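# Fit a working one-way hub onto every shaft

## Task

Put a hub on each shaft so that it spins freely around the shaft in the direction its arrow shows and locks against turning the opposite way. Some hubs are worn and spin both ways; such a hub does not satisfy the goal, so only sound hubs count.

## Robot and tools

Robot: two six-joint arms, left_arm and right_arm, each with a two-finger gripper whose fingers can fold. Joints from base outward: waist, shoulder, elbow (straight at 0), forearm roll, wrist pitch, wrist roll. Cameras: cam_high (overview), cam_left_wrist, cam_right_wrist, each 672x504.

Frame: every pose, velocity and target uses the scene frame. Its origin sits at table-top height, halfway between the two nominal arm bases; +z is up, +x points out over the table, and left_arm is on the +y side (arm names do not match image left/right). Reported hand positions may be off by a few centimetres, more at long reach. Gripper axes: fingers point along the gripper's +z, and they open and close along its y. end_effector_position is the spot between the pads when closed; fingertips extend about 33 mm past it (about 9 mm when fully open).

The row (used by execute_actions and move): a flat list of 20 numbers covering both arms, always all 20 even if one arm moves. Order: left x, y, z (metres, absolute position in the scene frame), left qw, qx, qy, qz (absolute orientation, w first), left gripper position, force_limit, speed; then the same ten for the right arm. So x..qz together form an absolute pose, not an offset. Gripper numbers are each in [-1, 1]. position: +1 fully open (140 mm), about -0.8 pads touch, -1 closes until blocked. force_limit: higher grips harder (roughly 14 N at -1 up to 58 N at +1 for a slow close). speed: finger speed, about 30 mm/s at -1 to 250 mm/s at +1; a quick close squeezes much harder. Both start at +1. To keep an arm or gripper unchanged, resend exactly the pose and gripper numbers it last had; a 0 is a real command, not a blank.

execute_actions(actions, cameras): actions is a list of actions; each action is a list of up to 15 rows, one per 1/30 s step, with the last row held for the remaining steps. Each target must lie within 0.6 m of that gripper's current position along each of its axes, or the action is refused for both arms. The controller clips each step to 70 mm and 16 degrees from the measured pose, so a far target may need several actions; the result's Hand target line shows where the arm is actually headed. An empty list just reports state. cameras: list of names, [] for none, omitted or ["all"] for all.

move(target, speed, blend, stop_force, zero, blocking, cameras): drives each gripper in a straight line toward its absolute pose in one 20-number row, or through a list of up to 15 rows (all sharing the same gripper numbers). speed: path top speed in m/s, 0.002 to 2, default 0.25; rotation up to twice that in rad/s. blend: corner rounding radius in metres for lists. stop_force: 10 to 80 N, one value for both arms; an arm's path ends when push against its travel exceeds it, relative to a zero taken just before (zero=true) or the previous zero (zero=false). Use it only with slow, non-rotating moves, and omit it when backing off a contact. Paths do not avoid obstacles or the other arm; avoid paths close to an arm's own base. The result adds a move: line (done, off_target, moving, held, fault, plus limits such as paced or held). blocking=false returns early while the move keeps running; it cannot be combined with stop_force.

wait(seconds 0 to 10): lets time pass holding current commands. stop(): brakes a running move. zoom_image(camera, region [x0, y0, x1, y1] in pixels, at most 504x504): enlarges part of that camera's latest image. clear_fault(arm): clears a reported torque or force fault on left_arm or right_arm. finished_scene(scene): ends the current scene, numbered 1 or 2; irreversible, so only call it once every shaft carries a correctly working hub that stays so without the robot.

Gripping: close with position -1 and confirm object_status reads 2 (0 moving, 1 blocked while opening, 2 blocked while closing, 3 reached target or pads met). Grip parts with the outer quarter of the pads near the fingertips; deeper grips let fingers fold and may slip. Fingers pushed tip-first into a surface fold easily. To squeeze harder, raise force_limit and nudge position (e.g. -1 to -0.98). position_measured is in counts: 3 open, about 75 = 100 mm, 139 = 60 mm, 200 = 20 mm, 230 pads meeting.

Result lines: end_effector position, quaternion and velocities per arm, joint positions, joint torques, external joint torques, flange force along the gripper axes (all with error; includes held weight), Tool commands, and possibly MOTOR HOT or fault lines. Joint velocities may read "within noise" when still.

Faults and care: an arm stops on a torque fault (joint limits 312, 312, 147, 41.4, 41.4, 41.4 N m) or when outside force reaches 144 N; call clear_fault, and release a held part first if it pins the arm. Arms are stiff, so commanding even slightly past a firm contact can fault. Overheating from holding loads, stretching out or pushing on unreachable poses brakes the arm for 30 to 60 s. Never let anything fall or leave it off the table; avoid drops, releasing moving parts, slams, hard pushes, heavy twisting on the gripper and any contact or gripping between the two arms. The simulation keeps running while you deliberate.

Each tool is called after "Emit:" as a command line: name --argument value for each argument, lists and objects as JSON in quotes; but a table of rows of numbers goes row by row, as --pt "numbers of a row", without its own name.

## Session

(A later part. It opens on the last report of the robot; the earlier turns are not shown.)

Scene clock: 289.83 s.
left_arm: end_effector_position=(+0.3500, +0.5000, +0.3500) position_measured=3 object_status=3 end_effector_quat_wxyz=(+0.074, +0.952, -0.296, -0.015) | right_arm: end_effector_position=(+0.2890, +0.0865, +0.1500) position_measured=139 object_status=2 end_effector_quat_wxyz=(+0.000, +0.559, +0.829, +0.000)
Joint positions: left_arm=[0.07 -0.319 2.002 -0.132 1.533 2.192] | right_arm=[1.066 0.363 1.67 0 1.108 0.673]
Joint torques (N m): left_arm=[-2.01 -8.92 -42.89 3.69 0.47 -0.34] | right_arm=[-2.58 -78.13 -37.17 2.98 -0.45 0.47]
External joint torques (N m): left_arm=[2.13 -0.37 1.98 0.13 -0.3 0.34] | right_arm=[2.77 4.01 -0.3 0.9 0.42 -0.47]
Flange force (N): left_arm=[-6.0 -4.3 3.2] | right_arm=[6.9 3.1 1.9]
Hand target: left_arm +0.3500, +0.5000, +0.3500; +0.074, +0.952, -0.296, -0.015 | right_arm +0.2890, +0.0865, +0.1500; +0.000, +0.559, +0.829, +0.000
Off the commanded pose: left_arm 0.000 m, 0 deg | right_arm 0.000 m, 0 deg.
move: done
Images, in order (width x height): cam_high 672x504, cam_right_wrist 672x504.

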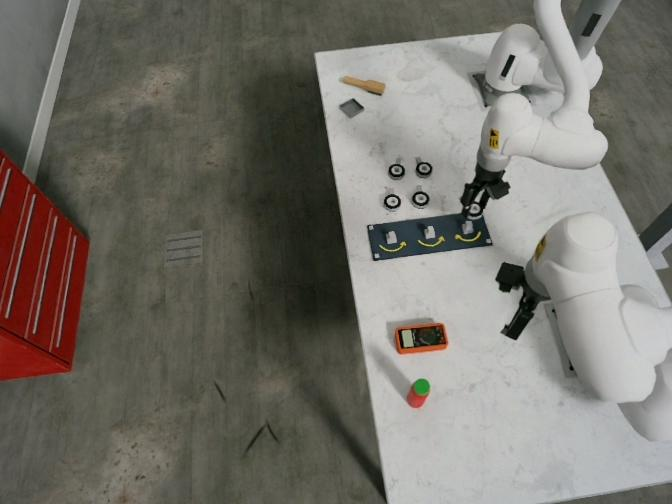

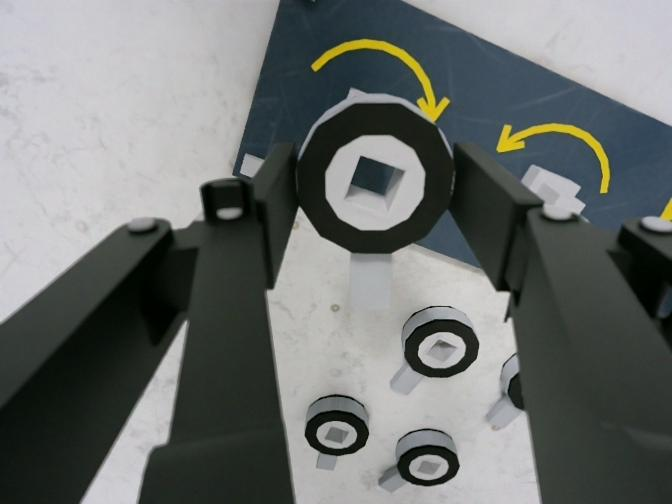

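Emit:
move --target '[0.35,0.50,0.35,0.074,0.952,-0.296,-0.015,1,1,1,0.31,0.03,0.11,0,0.5592,0.8290,0,-1,-0.1,-1]' --cameras '["cam_right_wrist"]'

Emit:
zoom_image --camera "cam_right_wrist" --region '[250, 0, 500, 180]'

Scene clock: 331.97 s.
left_arm: end_effector_position=(+0.3500, +0.5000, +0.3500) position_measured=3 object_status=3 end_effector_quat_wxyz=(+0.074, +0.952, -0.296, -0.015) | right_arm: end_effector_position=(+0.3100, +0.0301, +0.1100) position_measured=139 object_status=2 end_effector_quat_wxyz=(+0.000, +0.559, +0.829, +0.000)
Joint positions: left_arm=[0.07 -0.319 2.002 -0.132 1.533 2.192] | right_arm=[0.999 0.339 1.788 0 1.015 0.605]
Joint torques (N m): left_arm=[-1.61 -9.19 -42.67 3.68 0.5 -0.27] | right_arm=[-3.72 -74.2 -34.86 3.05 -0.27 0.7]
External joint torques (N m): left_arm=[1.7 0.35 1.83 0.13 -0.35 0.28] | right_arm=[4.21 4.24 -0.82 0.65 0.23 -0.7]
Flange force (N): left_arm=[-4.1 -4.1 3.2] | right_arm=[9.0 3.2 2.6]
Hand target: left_arm +0.3500, +0.5000, +0.3500; +0.074, +0.952, -0.296, -0.015 | right_arm +0.3100, +0.0300, +0.1100; +0.000, +0.559, +0.829, +0.000
Off the commanded pose: left_arm 0.000 m, 0 deg | right_arm 0.000 m, 0 deg.
move: done
Images, in order (width x height): cam_right_wrist 672x504.

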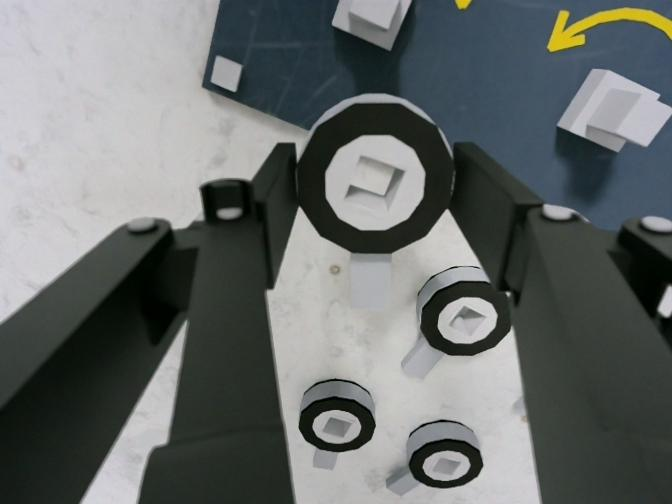

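Scaled by 2.016 from the camera's 672x504 image, which has a finer 960x720 frame.

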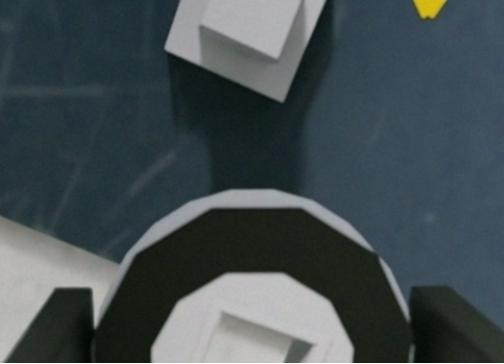

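Emit:
zoom_image --camera "cam_right_wrist" --region '[532, 50, 672, 170]'

Emit:
move --target '[0.35,0.50,0.35,0.074,0.952,-0.296,-0.015,1,1,1,0.30,0.01,0.11,0,0.5592,0.8290,0,-1,-0.1,-1]' --cameras '["cam_right_wrist"]'

Emit:
zoom_image --camera "cam_right_wrist" --region '[270, 0, 450, 130]'

Scaled by 3.600 from the camera's 672x504 image, which has a finer 960x720 frame.

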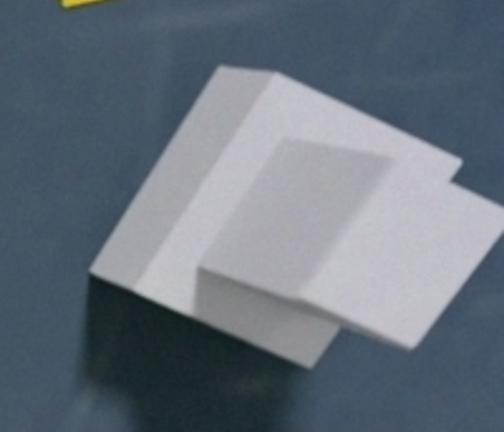

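Scene clock: 341.13 s.
left_arm: end_effector_position=(+0.3500, +0.5000, +0.3500) position_measured=3 object_status=3 end_effector_quat_wxyz=(+0.074, +0.952, -0.296, -0.015) | right_arm: end_effector_position=(+0.3000, +0.0100, +0.1100) position_measured=139 object_status=2 end_effector_quat_wxyz=(+0.000, +0.559, +0.829, +0.000)
Joint positions: left_arm=[0.07 -0.319 2.002 -0.132 1.533 2.192] | right_arm=[0.995 0.307 1.832 0 1.002 0.601]
Joint torques (N m): left_arm=[-1.64 -9.12 -42.78 3.69 0.46 -0.25] | right_arm=[-2.77 -69.76 -34.94 3.05 -0.35 0.47]
External joint torques (N m): left_arm=[1.77 0.06 1.97 0.12 -0.3 0.26] | right_arm=[3.1 3.29 -0.44 0.62 0.31 -0.47]
Flange force (N): left_arm=[-4.7 -3.8 3.3] | right_arm=[6.7 2.3 2.0]
Hand target: left_arm +0.3500, +0.5000, +0.3500; +0.074, +0.952, -0.296, -0.015 | right_arm +0.3000, +0.0100, +0.1100; +0.000, +0.559, +0.829, +0.000
Off the commanded pose: left_arm 0.000 m, 0 deg | right_arm 0.000 m, 0 deg.
move: done
Images, in order (width x height): cam_right_wrist 672x504.

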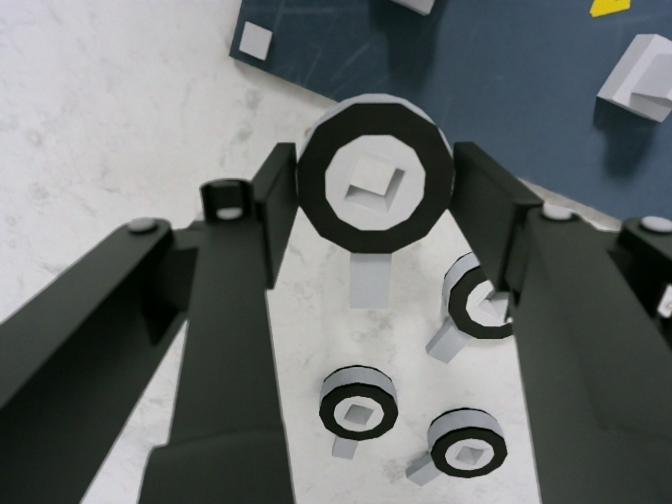

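Scaled by 2.800 from the camera's 672x504 image, which has a finer 960x720 frame.

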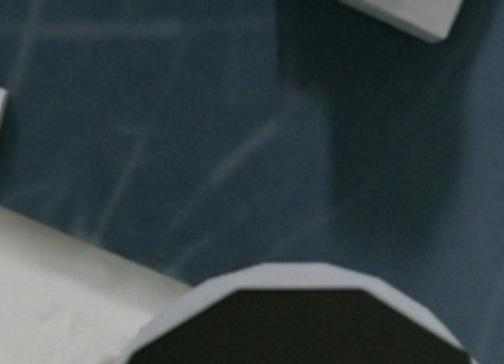

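Emit:
move --pt "0.35 0.50 0.35 0.074 0.952 -0.296 -0.015 1 1 1 0.2905 0.0885 0.13 0 0.5592 0.8290 0 -1 -0.1 -1" --pt "0.35 0.50 0.35 0.074 0.952 -0.296 -0.015 1 1 1 0.2905 0.0885 0.093 0 0.5592 0.8290 0 -1 -0.1 -1" --cameras '["cam_right_wrist"]' --speed '[0.25,0.1]'

Emit:
zoom_image --camera "cam_right_wrist" --region '[280, 60, 480, 260]'

Scene clock: 385.60 s.
left_arm: end_effector_position=(+0.3500, +0.5000, +0.3500) position_measured=3 object_status=3 end_effector_quat_wxyz=(+0.074, +0.952, -0.296, -0.015) | right_arm: end_effector_position=(+0.2905, +0.0885, +0.0931) position_measured=139 object_status=2 end_effector_quat_wxyz=(+0.000, +0.559, +0.829, +0.000)
Joint positions: left_arm=[0.07 -0.319 2.002 -0.132 1.533 2.192] | right_arm=[1.066 0.412 1.715 0 1.015 0.672]
Joint torques (N m): left_arm=[-0.98 -8.59 -42.77 3.62 0.47 -0.27] | right_arm=[-2.94 -80.86 -35.13 3.08 -0.2 0.47]
External joint torques (N m): left_arm=[1.02 -0.14 1.93 0.19 -0.31 0.28] | right_arm=[3.13 3.9 -0.52 0.62 0.16 -0.47]
Flange force (N): left_arm=[-3.8 -2.0 3.5] | right_arm=[7.2 2.7 2.7]
Hand target: left_arm +0.3500, +0.5000, +0.3500; +0.074, +0.952, -0.296, -0.015 | right_arm +0.2905, +0.0885, +0.0930; +0.000, +0.559, +0.829, +0.000
Off the commanded pose: left_arm 0.000 m, 0 deg | right_arm 0.000 m, 0 deg.
move: done
Images, in order (width x height): cam_right_wrist 672x504.

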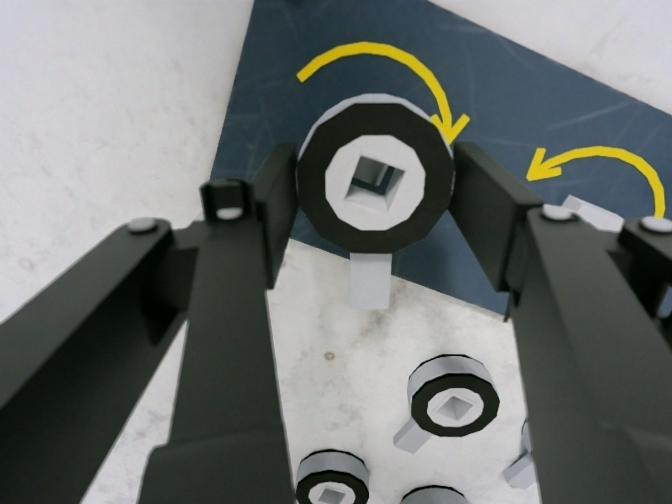

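Scaled by 2.520 from the camera's 672x504 image, which has a finer 960x720 frame.

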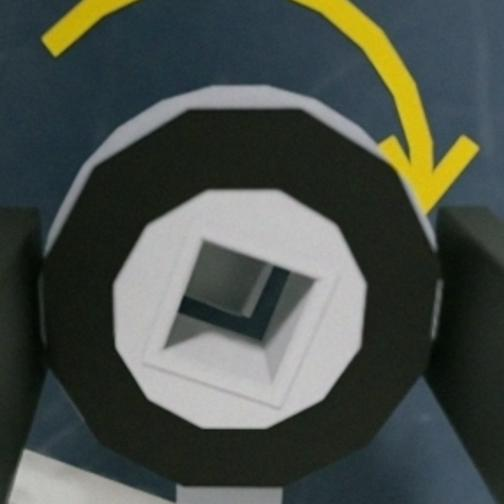

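Emit:
move --target '[0.35,0.50,0.35,0.074,0.952,-0.296,-0.015,1,1,1,0.2898,0.089,0.060,0,0.5592,0.8290,0,-1,-0.1,-1]' --cameras '["cam_right_wrist"]' --speed 0.02 --stop_force 12

Emit:
zoom_image --camera "cam_right_wrist" --region '[280, 60, 480, 260]'

Scene clock: 441.20 s.
left_arm: end_effector_position=(+0.3500, +0.5000, +0.3500) position_measured=3 object_status=3 end_effector_quat_wxyz=(+0.074, +0.952, -0.296, -0.015) | right_arm: end_effector_position=(+0.2904, +0.0886, +0.0880) position_measured=139 object_status=2 end_effector_quat_wxyz=(+0.000, +0.559, +0.829, +0.000)
Joint positions: left_arm=[0.07 -0.319 2.002 -0.132 1.533 2.192] | right_arm=[1.066 0.416 1.719 0 1.006 0.673]
Joint torques (N m): left_arm=[-1.63 -9.5 -42.81 3.74 0.47 -0.24] | right_arm=[-2.37 -72.69 -28.6 3.24 -0.37 0.46]
External joint torques (N m): left_arm=[1.72 0.58 2.03 0.06 -0.3 0.25] | right_arm=[2.63 -4.46 -6.84 0.43 0.33 -0.46]
Flange force (N): left_arm=[-4.0 -4.2 3.5] | right_arm=[8.0 4.5 -9.8]
Hand target: left_arm +0.3500, +0.5000, +0.3500; +0.074, +0.952, -0.296, -0.015 | right_arm +0.2904, +0.0886, +0.0880; +0.000, +0.559, +0.829, +0.000
Off the commanded pose: left_arm 0.000 m, 0 deg | right_arm 0.028 m, 0 deg.
move: contact (right_arm)
Images, in order (width x height): cam_right_wrist 672x504.

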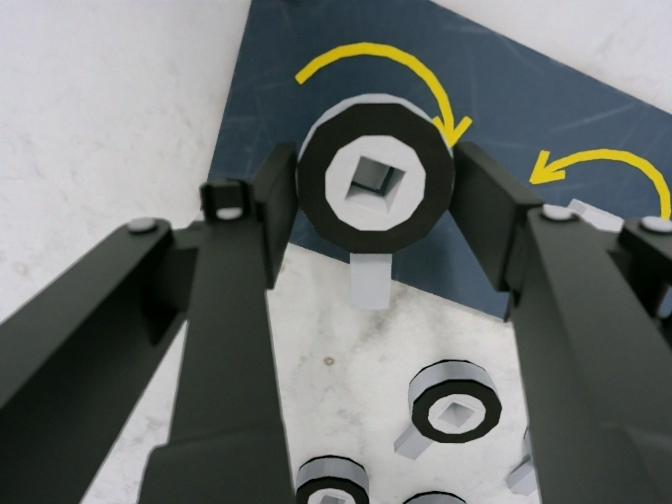

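Scaled by 2.520 from the camera's 672x504 image, which has a finer 960x720 frame.

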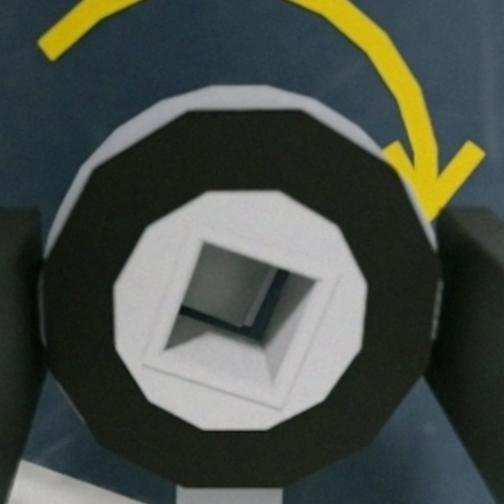

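Emit:
move --pt "0.35 0.50 0.35 0.074 0.952 -0.296 -0.015 1 1 1 0.2884 0.0900 0.092 0 0.5592 0.8290 0 -1 -0.1 -1" --cameras '[]' --speed 0.05

Emit:
move --target '[0.35,0.50,0.35,0.074,0.952,-0.296,-0.015,1,1,1,0.2884,0.0900,0.060,0,0.5592,0.8290,0,-1,-0.1,-1]' --cameras '["cam_right_wrist"]' --speed 0.02 --stop_force 12

Emit:
zoom_image --camera "cam_right_wrist" --region '[280, 60, 480, 260]'

Scene clock: 460.17 s.
left_arm: end_effector_position=(+0.3500, +0.5000, +0.3500) position_measured=3 object_status=3 end_effector_quat_wxyz=(+0.074, +0.952, -0.296, -0.015) | right_arm: end_effector_position=(+0.2884, +0.0900, +0.0920) position_measured=139 object_status=2 end_effector_quat_wxyz=(+0.000, +0.559, +0.829, +0.000)
Joint positions: left_arm=[0.07 -0.319 2.002 -0.132 1.533 2.192] | right_arm=[1.069 0.413 1.715 0 1.013 0.676]
Joint torques (N m): left_arm=[-1.6 -8.73 -42.73 3.65 0.51 -0.26] | right_arm=[-3.64 -81.54 -34.46 3.15 -0.24 0.45]
External joint torques (N m): left_arm=[1.75 -0.4 1.89 0.17 -0.34 0.26] | right_arm=[3.83 4.56 -1.11 0.54 0.2 -0.45]
Flange force (N): left_arm=[-5.2 -3.3 3.2] | right_arm=[9.5 3.7 2.7]
Hand target: left_arm +0.3500, +0.5000, +0.3500; +0.074, +0.952, -0.296, -0.015 | right_arm +0.2884, +0.0900, +0.0920; +0.000, +0.559, +0.829, +0.000
Off the commanded pose: left_arm 0.000 m, 0 deg | right_arm 0.000 m, 0 deg.
move: done
No camera images: "cameras" was empty.

Scene clock: 461.00 s.
left_arm: end_effector_position=(+0.3500, +0.5000, +0.3500) position_measured=3 object_status=3 end_effector_quat_wxyz=(+0.074, +0.952, -0.296, -0.015) | right_arm: end_effector_position=(+0.2884, +0.0901, +0.0876) position_measured=139 object_status=2 end_effector_quat_wxyz=(+0.000, +0.559, +0.829, +0.000)
Joint positions: left_arm=[0.07 -0.319 2.002 -0.132 1.533 2.192] | right_arm=[1.069 0.417 1.719 0 1.006 0.676]
Joint torques (N m): left_arm=[-1.31 -8.84 -42.73 3.7 0.43 -0.26] | right_arm=[-2.1 -72.79 -28.94 3.38 -0.76 0.53]
External joint torques (N m): left_arm=[1.43 -0.32 1.88 0.11 -0.27 0.26] | right_arm=[2.54 -4.45 -6.47 0.29 0.73 -0.53]
Flange force (N): left_arm=[-4.6 -2.6 3.2] | right_arm=[7.5 4.3 -10.1]
Hand target: left_arm +0.3500, +0.5000, +0.3500; +0.074, +0.952, -0.296, -0.015 | right_arm +0.2884, +0.0901, +0.0876; +0.000, +0.559, +0.829, +0.000
Off the commanded pose: left_arm 0.000 m, 0 deg | right_arm 0.028 m, 0 deg.
move: contact (right_arm)
Images, in order (width x height): cam_right_wrist 672x504.

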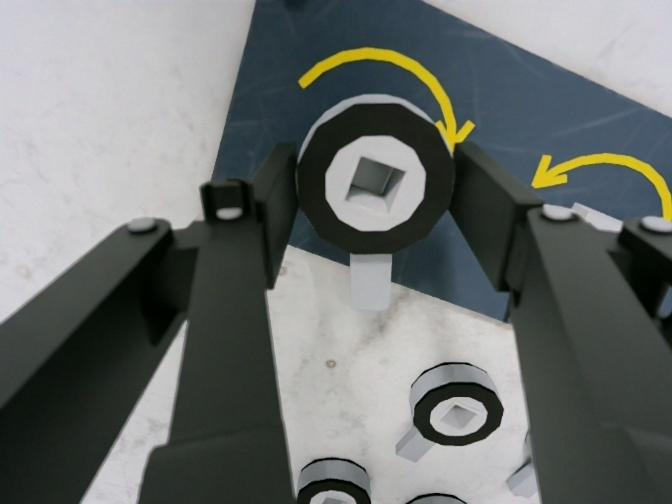

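Scaled by 2.520 from the camera's 672x504 image, which has a finer 960x720 frame.

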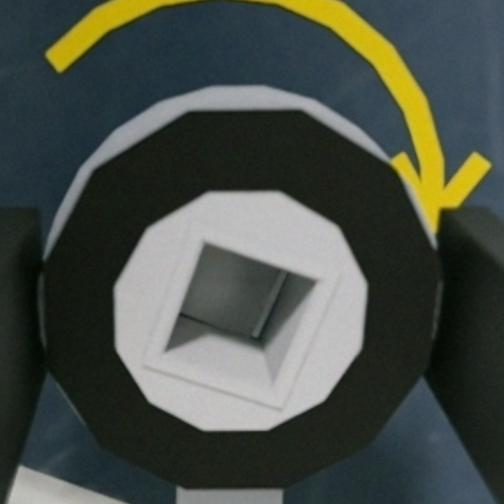

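Emit:
zoom_image --camera "cam_right_wrist" --region '[335, 145, 415, 225]'

Scaled by 6.300 from the camera's 672x504 image, which has a finer 960x720 frame.

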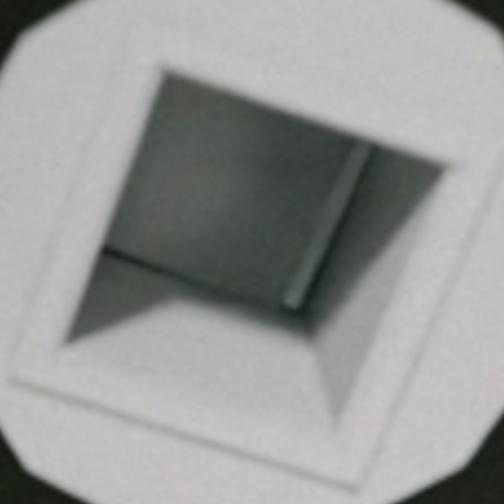

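Emit:
move --pt "0.35 0.50 0.35 0.074 0.952 -0.296 -0.015 1 1 1 0.2876 0.0908 0.090 0 0.5592 0.8290 0 -1 -0.1 -1" --cameras '[]' --speed 0.05

Emit:
move --target '[0.35,0.50,0.35,0.074,0.952,-0.296,-0.015,1,1,1,0.2876,0.0908,0.060,0,0.5592,0.8290,0,-1,-0.1,-1]' --cameras '["cam_right_wrist"]' --speed 0.02 --stop_force 15

Emit:
zoom_image --camera "cam_right_wrist" --region '[335, 145, 415, 225]'

Scene clock: 486.80 s.
left_arm: end_effector_position=(+0.3500, +0.5000, +0.3500) position_measured=3 object_status=3 end_effector_quat_wxyz=(+0.074, +0.952, -0.296, -0.015) | right_arm: end_effector_position=(+0.2876, +0.0908, +0.0900) position_measured=139 object_status=2 end_effector_quat_wxyz=(+0.000, +0.559, +0.829, +0.000)
Joint positions: left_arm=[0.07 -0.319 2.002 -0.132 1.533 2.192] | right_arm=[1.071 0.416 1.716 0 1.01 0.677]
Joint torques (N m): left_arm=[-1.52 -8.98 -42.74 3.65 0.47 -0.3] | right_arm=[-2.71 -81.6 -34.43 3.03 -0.54 0.53]
External joint torques (N m): left_arm=[1.65 -0.31 1.74 0.18 -0.3 0.31] | right_arm=[2.79 4.53 -1.11 0.65 0.5 -0.53]
Flange force (N): left_arm=[-4.9 -3.3 2.9] | right_arm=[8.4 4.8 2.2]
Hand target: left_arm +0.3500, +0.5000, +0.3500; +0.074, +0.952, -0.296, -0.015 | right_arm +0.2876, +0.0908, +0.0900; +0.000, +0.559, +0.829, +0.000
Off the commanded pose: left_arm 0.000 m, 0 deg | right_arm 0.000 m, 0 deg.
move: done
No camera images: "cameras" was empty.

Scene clock: 487.97 s.
left_arm: end_effector_position=(+0.3500, +0.5000, +0.3500) position_measured=3 object_status=3 end_effector_quat_wxyz=(+0.074, +0.952, -0.296, -0.015) | right_arm: end_effector_position=(+0.2875, +0.0909, +0.0865) position_measured=139 object_status=2 end_effector_quat_wxyz=(+0.000, +0.559, +0.829, +0.000)
Joint positions: left_arm=[0.07 -0.319 2.002 -0.132 1.533 2.192] | right_arm=[1.071 0.419 1.719 0 1.004 0.677]
Joint torques (N m): left_arm=[-1.46 -9.33 -42.52 3.68 0.51 -0.18] | right_arm=[-7.32 -79.84 -37.57 1.19 -3.03 0.49]
External joint torques (N m): left_arm=[1.57 0.32 1.73 0.13 -0.35 0.19] | right_arm=[7.88 2.45 2.18 2.49 2.99 -0.49]
Flange force (N): left_arm=[-3.7 -3.6 3.1] | right_arm=[8.6 -5.7 -1.1]
Hand target: left_arm +0.3500, +0.5000, +0.3500; +0.074, +0.952, -0.296, -0.015 | right_arm +0.2876, +0.0909, +0.0865; +0.000, +0.559, +0.829, +0.000
Off the commanded pose: left_arm 0.000 m, 0 deg | right_arm 0.026 m, 0 deg.
move: contact (right_arm)
Images, in order (width x height): cam_right_wrist 672x504.

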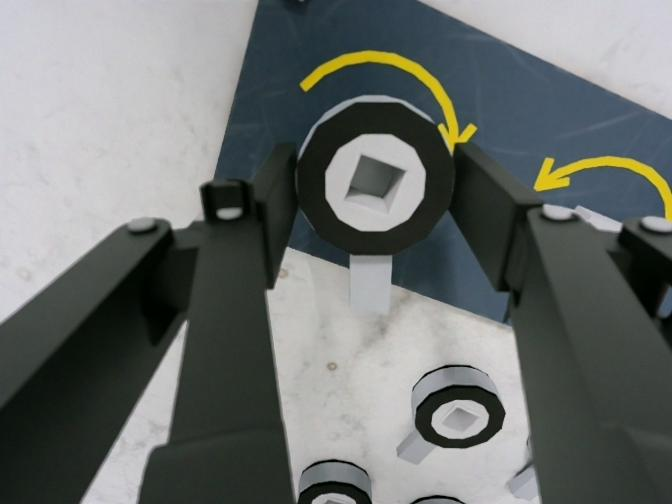

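Scaled by 6.300 from the camera's 672x504 image, which has a finer 960x720 frame.

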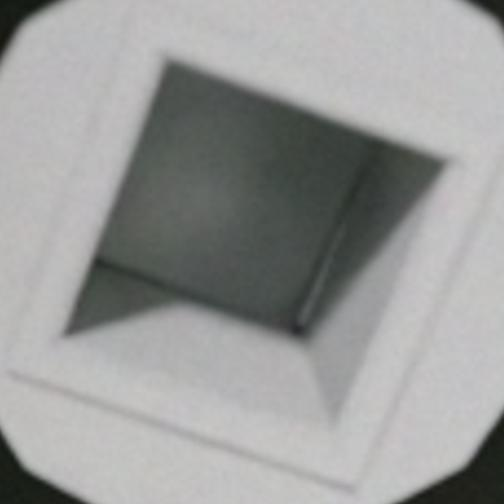

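Emit:
move --pt "0.35 0.50 0.35 0.074 0.952 -0.296 -0.015 1 1 1 0.2871 0.0904 0.088 0 0.5592 0.8290 0 -1 -0.1 -1" --cameras '[]' --speed 0.05

Emit:
move --target '[0.35,0.50,0.35,0.074,0.952,-0.296,-0.015,1,1,1,0.2871,0.0904,0.060,0,0.5592,0.8290,0,-1,-0.1,-1]' --cameras '["cam_right_wrist"]' --speed 0.02 --stop_force 15

Emit:
zoom_image --camera "cam_right_wrist" --region '[335, 145, 415, 225]'

Scene clock: 501.67 s.
left_arm: end_effector_position=(+0.3500, +0.5000, +0.3500) position_measured=3 object_status=3 end_effector_quat_wxyz=(+0.074, +0.952, -0.296, -0.015) | right_arm: end_effector_position=(+0.2872, +0.0904, +0.0880) position_measured=139 object_status=2 end_effector_quat_wxyz=(+0.000, +0.559, +0.829, +0.000)
Joint positions: left_arm=[0.07 -0.319 2.002 -0.132 1.533 2.192] | right_arm=[1.071 0.417 1.719 0 1.006 0.678]
Joint torques (N m): left_arm=[-2.2 -9.58 -42.67 3.59 0.52 -0.29] | right_arm=[-2.67 -81.52 -34.38 3.04 -0.42 0.47]
External joint torques (N m): left_arm=[2.37 0.01 1.69 0.23 -0.34 0.3] | right_arm=[2.75 4.39 -1.07 0.63 0.38 -0.47]
Flange force (N): left_arm=[-5.5 -5.4 2.7] | right_arm=[8.2 4.5 2.4]
Hand target: left_arm +0.3500, +0.5000, +0.3500; +0.074, +0.952, -0.296, -0.015 | right_arm +0.2871, +0.0904, +0.0880; +0.000, +0.559, +0.829, +0.000
Off the commanded pose: left_arm 0.000 m, 0 deg | right_arm 0.000 m, 0 deg.
move: done
No camera images: "cameras" was empty.

Scene clock: 503.60 s.
left_arm: end_effector_position=(+0.3500, +0.5000, +0.3500) position_measured=3 object_status=3 end_effector_quat_wxyz=(+0.074, +0.952, -0.296, -0.015) | right_arm: end_effector_position=(+0.2871, +0.0905, +0.0623) position_measured=139 object_status=2 end_effector_quat_wxyz=(+0.000, +0.559, +0.829, +0.000)
Joint positions: left_arm=[0.07 -0.319 2.002 -0.132 1.533 2.192] | right_arm=[1.071 0.44 1.738 0 0.964 0.678]
Joint torques (N m): left_arm=[-2.19 -9.15 -42.59 3.66 0.49 -0.26] | right_arm=[-4.71 -74.64 -33.44 2.37 -3.59 0.48]
External joint torques (N m): left_arm=[2.23 0.33 1.81 0.14 -0.33 0.26] | right_arm=[5.05 -3.66 -1.07 1.2 3.54 -0.48]
Flange force (N): left_arm=[-4.9 -5.3 2.9] | right_arm=[5.0 -3.9 -10.0]
Hand target: left_arm +0.3500, +0.5000, +0.3500; +0.074, +0.952, -0.296, -0.015 | right_arm +0.2871, +0.0905, +0.0624; +0.000, +0.559, +0.829, +0.000
Off the commanded pose: left_arm 0.000 m, 0 deg | right_arm 0.002 m, 0 deg.
move: contact (right_arm)
Images, in order (width x height): cam_right_wrist 672x504.

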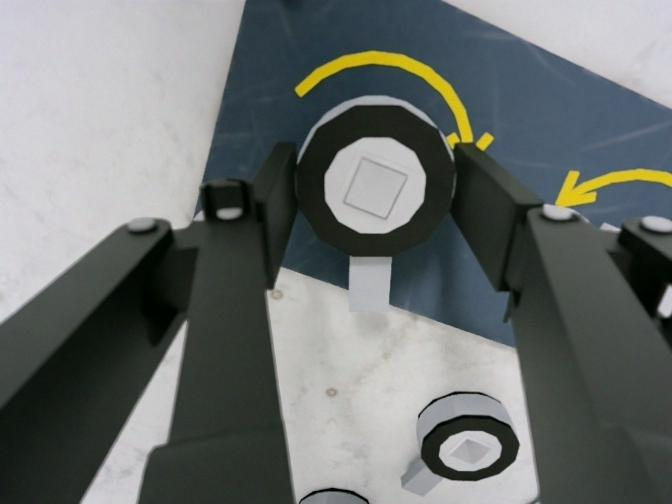

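Scaled by 6.300 from the camera's 672x504 image, which has a finer 960x720 frame.

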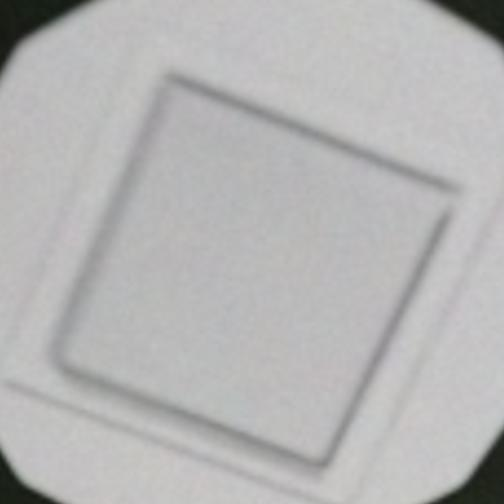

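Emit:
move --target '[0.35,0.50,0.35,0.074,0.952,-0.296,-0.015,1,1,1,0.2871,0.0905,0.0625,0,0.6626,0.7490,0,-1,-0.1,-1]' --cameras '["cam_right_wrist"]' --speed 0.1

Emit:
zoom_image --camera "cam_right_wrist" --region '[280, 60, 480, 260]'

Scene clock: 516.50 s.
left_arm: end_effector_position=(+0.3500, +0.5000, +0.3500) position_measured=3 object_status=3 end_effector_quat_wxyz=(+0.074, +0.952, -0.296, -0.015) | right_arm: end_effector_position=(+0.2872, +0.0904, +0.0625) position_measured=139 object_status=2 end_effector_quat_wxyz=(+0.000, +0.663, +0.749, +0.000)
Joint positions: left_arm=[0.07 -0.319 2.002 -0.132 1.533 2.192] | right_arm=[1.071 0.44 1.737 0 0.965 0.939]
Joint torques (N m): left_arm=[-1.42 -9.35 -42.44 3.65 0.56 -0.22] | right_arm=[-3.85 -83.45 -36.54 2.61 -1.91 0.56]
External joint torques (N m): left_arm=[1.53 0.09 1.52 0.17 -0.39 0.23] | right_arm=[4.09 5.16 2.09 0.95 1.86 -0.56]
Flange force (N): left_arm=[-3.8 -3.5 2.8] | right_arm=[6.2 -1.8 3.2]
Hand target: left_arm +0.3500, +0.5000, +0.3500; +0.074, +0.952, -0.296, -0.015 | right_arm +0.2871, +0.0905, +0.0625; +0.000, +0.663, +0.749, +0.000
Off the commanded pose: left_arm 0.000 m, 0 deg | right_arm 0.000 m, 0 deg.
move: done
Images, in order (width x height): cam_right_wrist 672x504.

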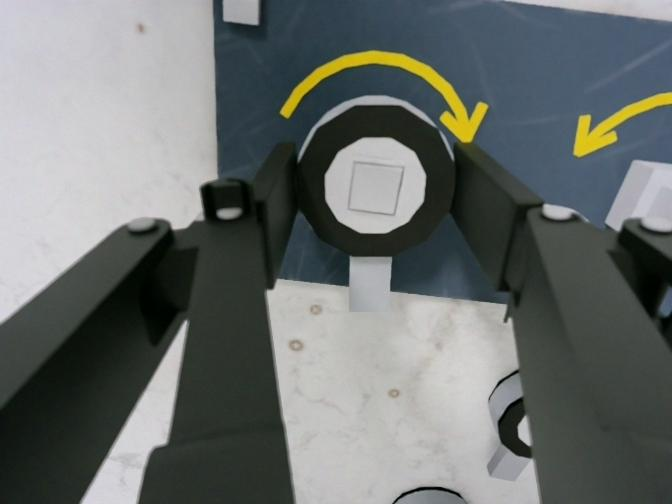

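Scaled by 2.520 from the camera's 672x504 image, which has a finer 960x720 frame.

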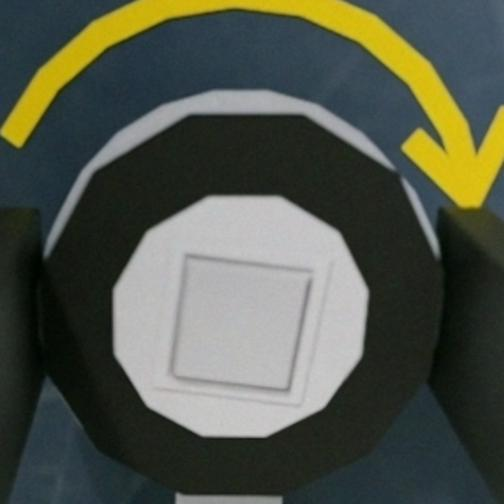

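Emit:
move --target '[0.35,0.50,0.35,0.074,0.952,-0.296,-0.015,1,1,1,0.2871,0.0905,0.0625,0,0.6225,0.7826,0,-1,-0.1,-1]' --cameras '["cam_right_wrist"]' --speed 0.1

Emit:
zoom_image --camera "cam_right_wrist" --region '[280, 60, 480, 260]'

Scene clock: 524.17 s.
left_arm: end_effector_position=(+0.3500, +0.5000, +0.3500) position_measured=3 object_status=3 end_effector_quat_wxyz=(+0.074, +0.952, -0.296, -0.015) | right_arm: end_effector_position=(+0.2870, +0.0906, +0.0625) position_measured=139 object_status=2 end_effector_quat_wxyz=(+0.000, +0.622, +0.783, +0.000)
Joint positions: left_arm=[0.07 -0.319 2.002 -0.132 1.533 2.192] | right_arm=[1.071 0.44 1.737 0 0.965 0.835]
Joint torques (N m): left_arm=[-1.27 -8.41 -42.84 3.59 0.53 -0.28] | right_arm=[-1.2 -82.94 -36.76 3.71 -2.19 0.5]
External joint torques (N m): left_arm=[1.33 -0.22 2.07 0.22 -0.38 0.28] | right_arm=[1.22 4.64 2.26 -0.14 2.15 -0.5]
Flange force (N): left_arm=[-4.5 -2.5 3.8] | right_arm=[3.1 1.2 2.4]
Hand target: left_arm +0.3500, +0.5000, +0.3500; +0.074, +0.952, -0.296, -0.015 | right_arm +0.2871, +0.0905, +0.0625; +0.000, +0.623, +0.783, +0.000
Off the commanded pose: left_arm 0.000 m, 0 deg | right_arm 0.000 m, 0 deg.
move: done
Images, in order (width x height): cam_right_wrist 672x504.

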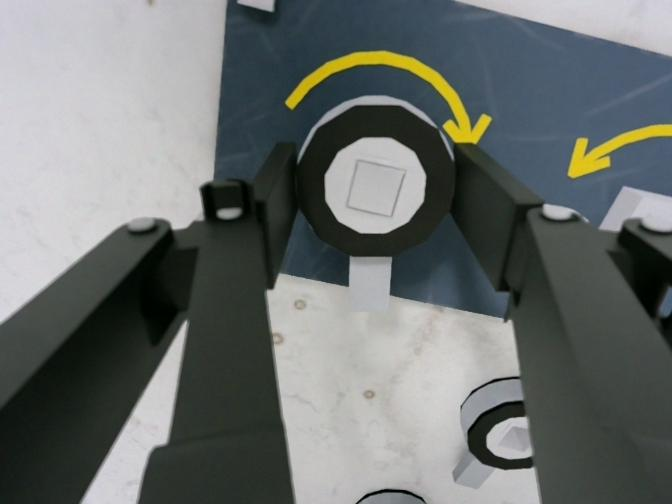

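Scaled by 2.520 from the camera's 672x504 image, which has a finer 960x720 frame.

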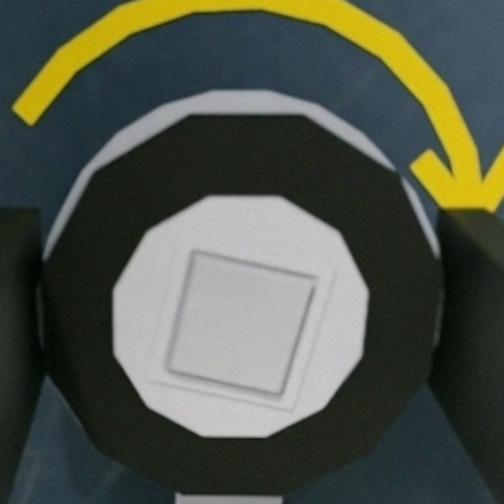

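Emit:
move --target '[0.35,0.50,0.35,0.074,0.952,-0.296,-0.015,1,1,1,0.2871,0.0905,0.0625,0,0.5592,0.8290,0,-1,-0.1,-1]' --cameras '["cam_right_wrist"]' --speed 0.1

Emit:
zoom_image --camera "cam_right_wrist" --region '[280, 60, 480, 260]'

Scene clock: 534.50 s.
left_arm: end_effector_position=(+0.3500, +0.5000, +0.3500) position_measured=3 object_status=3 end_effector_quat_wxyz=(+0.074, +0.952, -0.296, -0.015) | right_arm: end_effector_position=(+0.2870, +0.0905, +0.0625) position_measured=139 object_status=2 end_effector_quat_wxyz=(+0.000, +0.559, +0.829, +0.000)
Joint positions: left_arm=[0.07 -0.319 2.002 -0.132 1.533 2.192] | right_arm=[1.071 0.44 1.737 0 0.965 0.678]
Joint torques (N m): left_arm=[-1.62 -9.06 -42.52 3.69 0.43 -0.28] | right_arm=[-3.05 -83.16 -37.14 3.13 -2.48 0.54]
External joint torques (N m): left_arm=[1.77 -0.12 1.68 0.12 -0.26 0.29] | right_arm=[3.36 4.89 2.7 0.45 2.44 -0.54]
Flange force (N): left_arm=[-4.8 -3.8 2.7] | right_arm=[4.9 -0.4 2.5]
Hand target: left_arm +0.3500, +0.5000, +0.3500; +0.074, +0.952, -0.296, -0.015 | right_arm +0.2871, +0.0905, +0.0625; +0.000, +0.559, +0.829, +0.000
Off the commanded pose: left_arm 0.000 m, 0 deg | right_arm 0.000 m, 0 deg.
move: done
Images, in order (width x height): cam_right_wrist 672x504.

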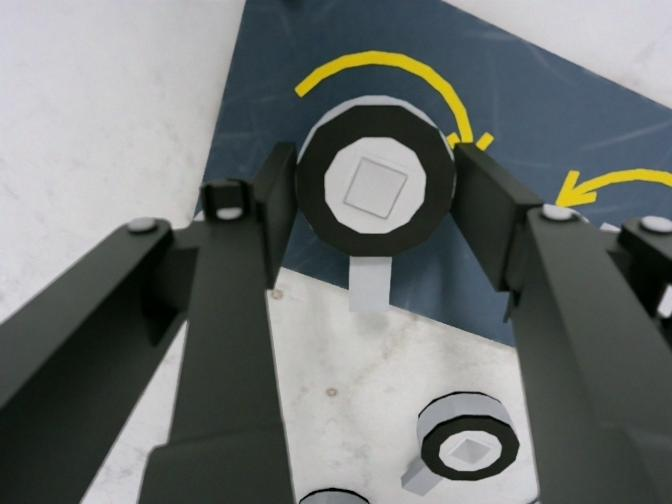

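Scaled by 2.520 from the camera's 672x504 image, which has a finer 960x720 frame.

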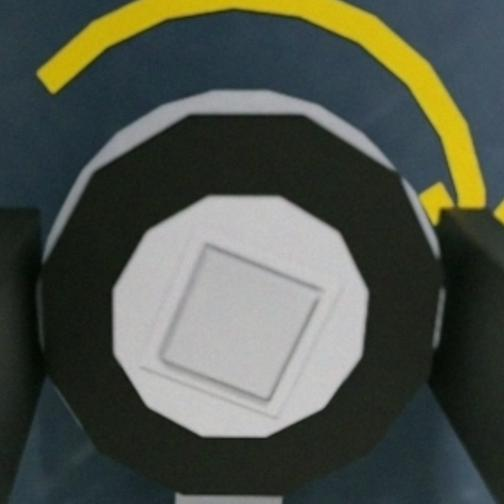

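Emit:
move --target '[0.35,0.50,0.35,0.074,0.952,-0.296,-0.015,1,1,1,0.2871,0.0905,0.0625,0,0.3420,0.9397,0,-1,-0.1,-1]' --cameras '["cam_right_wrist"]' --speed 0.1

Emit:
zoom_image --camera "cam_right_wrist" --region '[280, 60, 480, 260]'

Scene clock: 544.30 s.
left_arm: end_effector_position=(+0.3500, +0.5000, +0.3500) position_measured=3 object_status=3 end_effector_quat_wxyz=(+0.074, +0.952, -0.296, -0.015) | right_arm: end_effector_position=(+0.2870, +0.0905, +0.0625) position_measured=139 object_status=2 end_effector_quat_wxyz=(+0.000, +0.342, +0.940, +0.000)
Joint positions: left_arm=[0.07 -0.319 2.002 -0.132 1.533 2.192] | right_arm=[1.071 0.44 1.737 0 0.965 0.189]
Joint torques (N m): left_arm=[-1.68 -9 -42.69 3.7 0.47 -0.22] | right_arm=[-6.78 -79.83 -43.74 1.81 -7.83 0.37]
External joint torques (N m): left_arm=[1.72 0.38 1.97 0.1 -0.31 0.23] | right_arm=[7.16 1.54 9.34 1.76 7.81 -0.37]
Flange force (N): left_arm=[-4.2 -4.0 3.4] | right_arm=[6.5 -13.1 -4.8]
Hand target: left_arm +0.3500, +0.5000, +0.3500; +0.074, +0.952, -0.296, -0.015 | right_arm +0.2871, +0.0905, +0.0625; +0.000, +0.342, +0.940, +0.000
Off the commanded pose: left_arm 0.000 m, 0 deg | right_arm 0.000 m, 0 deg.
move: done
Images, in order (width x height): cam_right_wrist 672x504.

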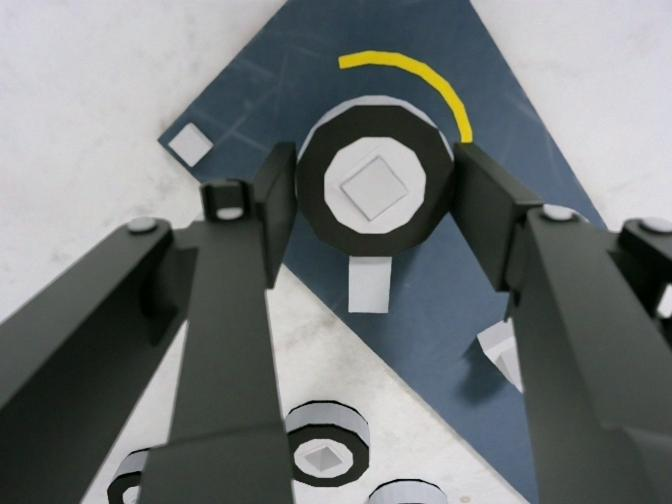

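Scaled by 2.520 from the camera's 672x504 image, which has a finer 960x720 frame.

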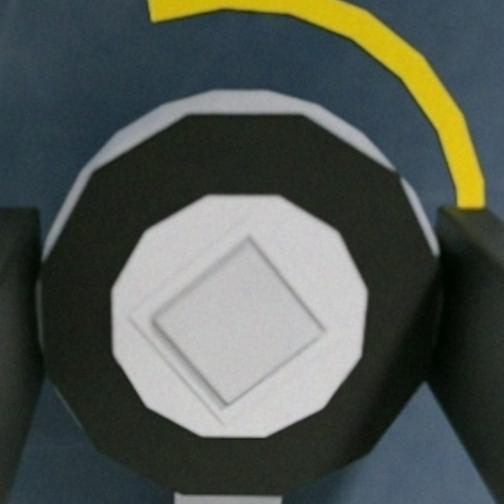

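Emit:
move --target '[0.35,0.50,0.35,0.074,0.952,-0.296,-0.015,1,1,1,0.2873,0.0907,0.0625,0,0.0872,0.9962,0,-1,-0.1,-1]' --cameras '["cam_right_wrist"]' --speed 0.15

Scene clock: 555.13 s.
left_arm: end_effector_position=(+0.3500, +0.5000, +0.3500) position_measured=3 object_status=3 end_effector_quat_wxyz=(+0.074, +0.952, -0.296, -0.015) | right_arm: end_effector_position=(+0.2873, +0.0907, +0.0625) position_measured=139 object_status=2 end_effector_quat_wxyz=(+0.000, +0.087, +0.996, +0.000)
Joint positions: left_arm=[0.07 -0.319 2.002 -0.132 1.533 2.192] | right_arm=[1.071 0.44 1.737 0 0.965 -0.334]
Joint torques (N m): left_arm=[-1.56 -8.99 -42.64 3.67 0.47 -0.25] | right_arm=[3.64 -77.55 -53.68 5.92 -15.1 -0.05]
External joint torques (N m): left_arm=[1.58 0.46 1.87 0.13 -0.31 0.25] | right_arm=[-3.54 -0.7 19.26 -2.35 15.1 0.05]
Flange force (N): left_arm=[-3.8 -3.9 3.3] | right_arm=[3.9 -30.4 -11.8]
Hand target: left_arm +0.3500, +0.5000, +0.3500; +0.074, +0.952, -0.296, -0.015 | right_arm +0.2873, +0.0907, +0.0625; +0.000, +0.087, +0.996, +0.000
Off the commanded pose: left_arm 0.000 m, 0 deg | right_arm 0.000 m, 0 deg.
move: done
Images, in order (width x height): cam_right_wrist 672x504.

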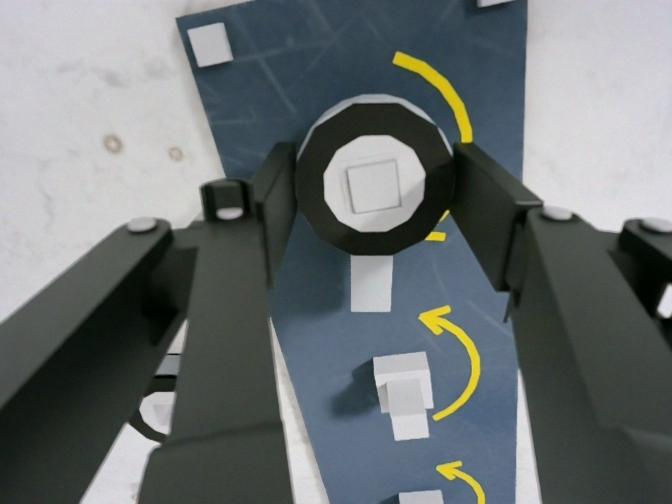

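Emit:
move --pt "0.35 0.50 0.35 0.074 0.952 -0.296 -0.015 1 1 1 0.2871 0.0905 0.0625 0 0.5592 0.8290 0 -1 -0.1 -1" --pt "0.35 0.50 0.35 0.074 0.952 -0.296 -0.015 1 1 1 0.2871 0.0905 0.11 0 0.5592 0.8290 0 -1 -0.1 -1" --cameras '["cam_right_wrist"]' --speed '[0.2,0.1]'

Scene clock: 573.37 s.
left_arm: end_effector_position=(+0.3500, +0.5000, +0.3500) position_measured=3 object_status=3 end_effector_quat_wxyz=(+0.074, +0.952, -0.296, -0.015) | right_arm: end_effector_position=(+0.2871, +0.0905, +0.1099) position_measured=139 object_status=2 end_effector_quat_wxyz=(+0.000, +0.559, +0.829, +0.000)
Joint positions: left_arm=[0.07 -0.319 2.002 -0.132 1.533 2.192] | right_arm=[1.071 0.398 1.701 0 1.043 0.678]
Joint torques (N m): left_arm=[-2 -9.37 -42.63 3.68 0.5 -0.28] | right_arm=[-2.75 -80.53 -35.29 3.12 -0.26 0.47]
External joint torques (N m): left_arm=[2.04 0.61 1.8 0.13 -0.34 0.29] | right_arm=[2.96 4.53 -0.89 0.63 0.22 -0.47]
Flange force (N): left_arm=[-4.3 -5.2 3.0] | right_arm=[8.3 4.1 2.6]
Hand target: left_arm +0.3500, +0.5000, +0.3500; +0.074, +0.952, -0.296, -0.015 | right_arm +0.2871, +0.0905, +0.1100; +0.000, +0.559, +0.829, +0.000
Off the commanded pose: left_arm 0.000 m, 0 deg | right_arm 0.000 m, 0 deg.
move: done
Images, in order (width x height): cam_right_wrist 672x504.

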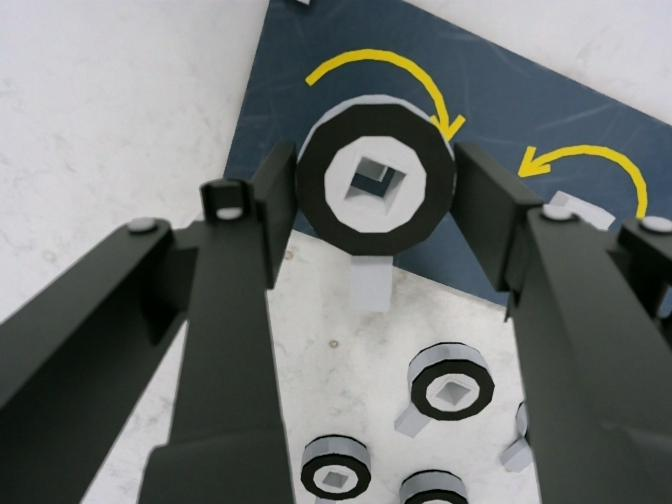

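Emit:
move --pt "0.35 0.50 0.35 0.074 0.952 -0.296 -0.015 1 1 1 0.30 -0.055 0.11 0 0.70711 0.70711 0 -1 -0.1 -1" --pt "0.35 0.50 0.35 0.074 0.952 -0.296 -0.015 1 1 1 0.30 -0.055 0.043 0 0.70711 0.70711 0 -1 -0.1 -1" --pt "0.35 0.50 0.35 0.074 0.952 -0.296 -0.015 1 1 1 0.30 -0.055 0.043 0 0.70711 0.70711 0 0.25 -0.1 -1" --pt "0.35 0.50 0.35 0.074 0.952 -0.296 -0.015 1 1 1 0.30 -0.055 0.13 0 0.70711 0.70711 0 0.25 -0.1 -1" --pt "0.35 0.50 0.35 0.074 0.952 -0.296 -0.015 1 1 1 0.38 -0.03 0.13 0 0.70711 0.70711 0 0.25 -0.1 -1" --cameras '["cam_right_wrist","cam_high"]' --speed '[0.25,0.08,0.1,0.15,0.25]'

Scene clock: 589.63 s.
left_arm: end_effector_position=(+0.3500, +0.5000, +0.3500) position_measured=3 object_status=3 end_effector_quat_wxyz=(+0.074, +0.952, -0.296, -0.015) | right_arm: end_effector_position=(+0.3800, -0.0300, +0.1300) position_measured=98 object_status=3 end_effector_quat_wxyz=(+0.000, +0.707, +0.707, +0.000)
Joint positions: left_arm=[0.07 -0.319 2.002 -0.132 1.533 2.192] | right_arm=[0.862 0.307 1.79 0 1.044 0.853]
Joint torques (N m): left_arm=[-1.07 -9.16 -42.83 3.72 0.55 -0.22] | right_arm=[-3.31 -70.27 -32.09 3.15 -0.41 0.43]
External joint torques (N m): left_arm=[1.35 -0.68 1.83 0.11 -0.38 0.22] | right_arm=[3.71 2.71 -4.1 0.6 0.37 -0.43]
Flange force (N): left_arm=[-4.8 -2.0 3.3] | right_arm=[12.8 3.9 -2.2]
Hand target: left_arm +0.3500, +0.5000, +0.3500; +0.074, +0.952, -0.296, -0.015 | right_arm +0.3800, -0.0300, +0.1300; +0.000, +0.707, +0.707, +0.000
Off the commanded pose: left_arm 0.000 m, 0 deg | right_arm 0.000 m, 0 deg.
move: done
Images, in order (width x height): cam_high 672x504, cam_right_wrist 672x504.

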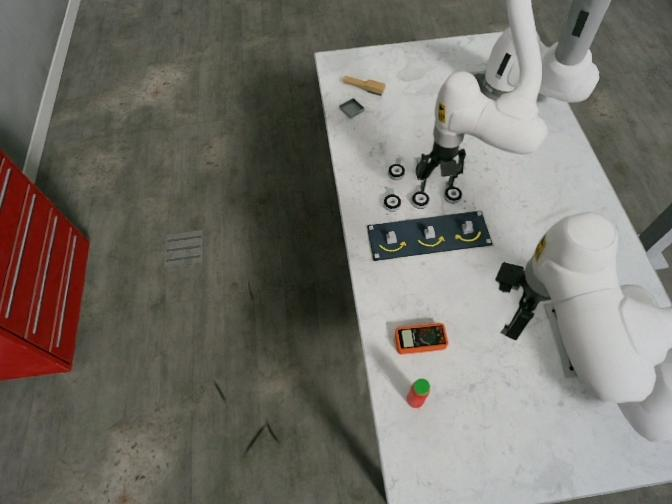

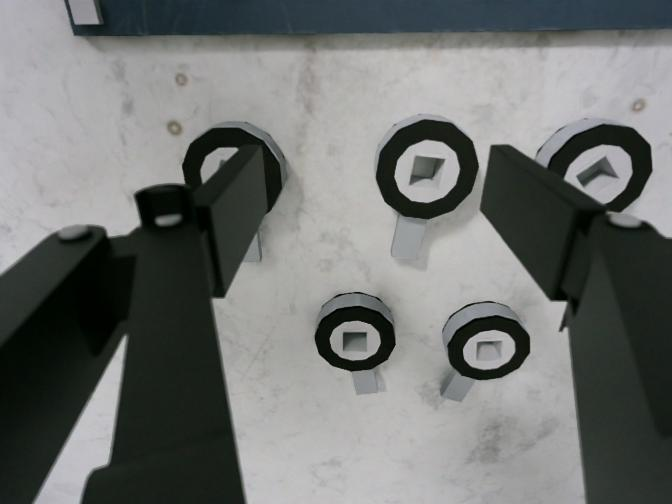

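Emit:
move --pt "0.35 0.50 0.35 0.074 0.952 -0.296 -0.015 1 1 1 0.418 -0.0505 0.085 0 0.70711 0.70711 0 0.25 -0.1 -1" --cameras '["cam_right_wrist"]'

Emit:
zoom_image --camera "cam_right_wrist" --region '[276, 80, 476, 280]'

Scene clock: 614.90 s.
left_arm: end_effector_position=(+0.3500, +0.5000, +0.3500) position_measured=3 object_status=3 end_effector_quat_wxyz=(+0.074, +0.952, -0.296, -0.015) | right_arm: end_effector_position=(+0.4179, -0.0505, +0.0851) position_measured=98 object_status=3 end_effector_quat_wxyz=(+0.000, +0.707, +0.707, +0.000)
Joint positions: left_arm=[0.07 -0.319 2.002 -0.132 1.533 2.192] | right_arm=[0.8 0.359 1.811 0 0.971 0.791]
Joint torques (N m): left_arm=[-1.81 -8.77 -42.87 3.63 0.44 -0.24] | right_arm=[-0.73 -72.84 -32.12 2.93 -0.71 0.44]
External joint torques (N m): left_arm=[1.92 -0.27 2 0.18 -0.27 0.25] | right_arm=[1.13 1.75 -2.56 0.66 0.67 -0.44]
Flange force (N): left_arm=[-5.4 -3.7 3.3] | right_arm=[6.7 4.6 -1.5]
Hand target: left_arm +0.3500, +0.5000, +0.3500; +0.074, +0.952, -0.296, -0.015 | right_arm +0.4180, -0.0505, +0.0850; +0.000, +0.707, +0.707, +0.000
Off the commanded pose: left_arm 0.000 m, 0 deg | right_arm 0.000 m, 0 deg.
move: done
Images, in order (width x height): cam_right_wrist 672x504.

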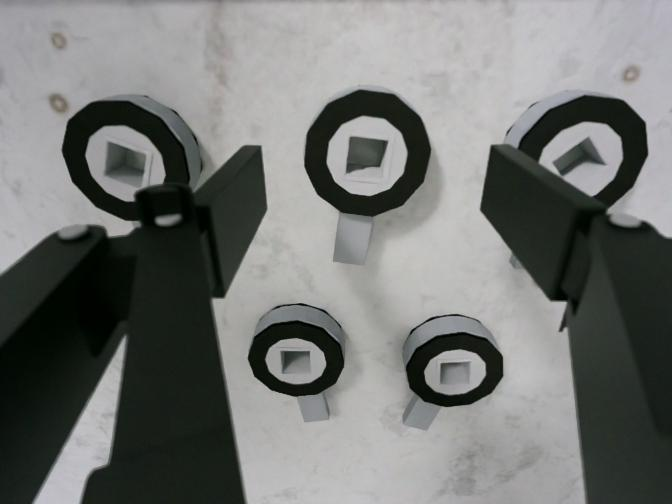

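Scaled by 2.520 from the camera's 672x504 image, which has a finer 960x720 frame.

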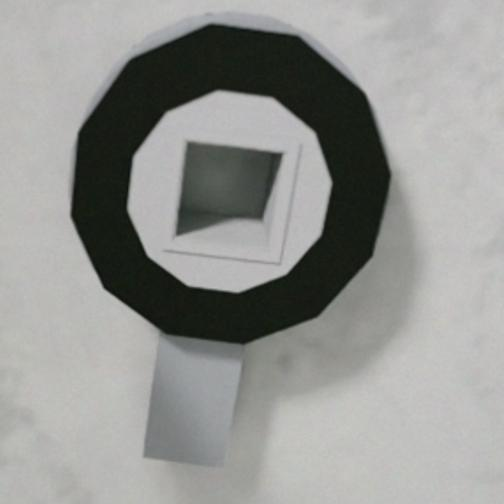

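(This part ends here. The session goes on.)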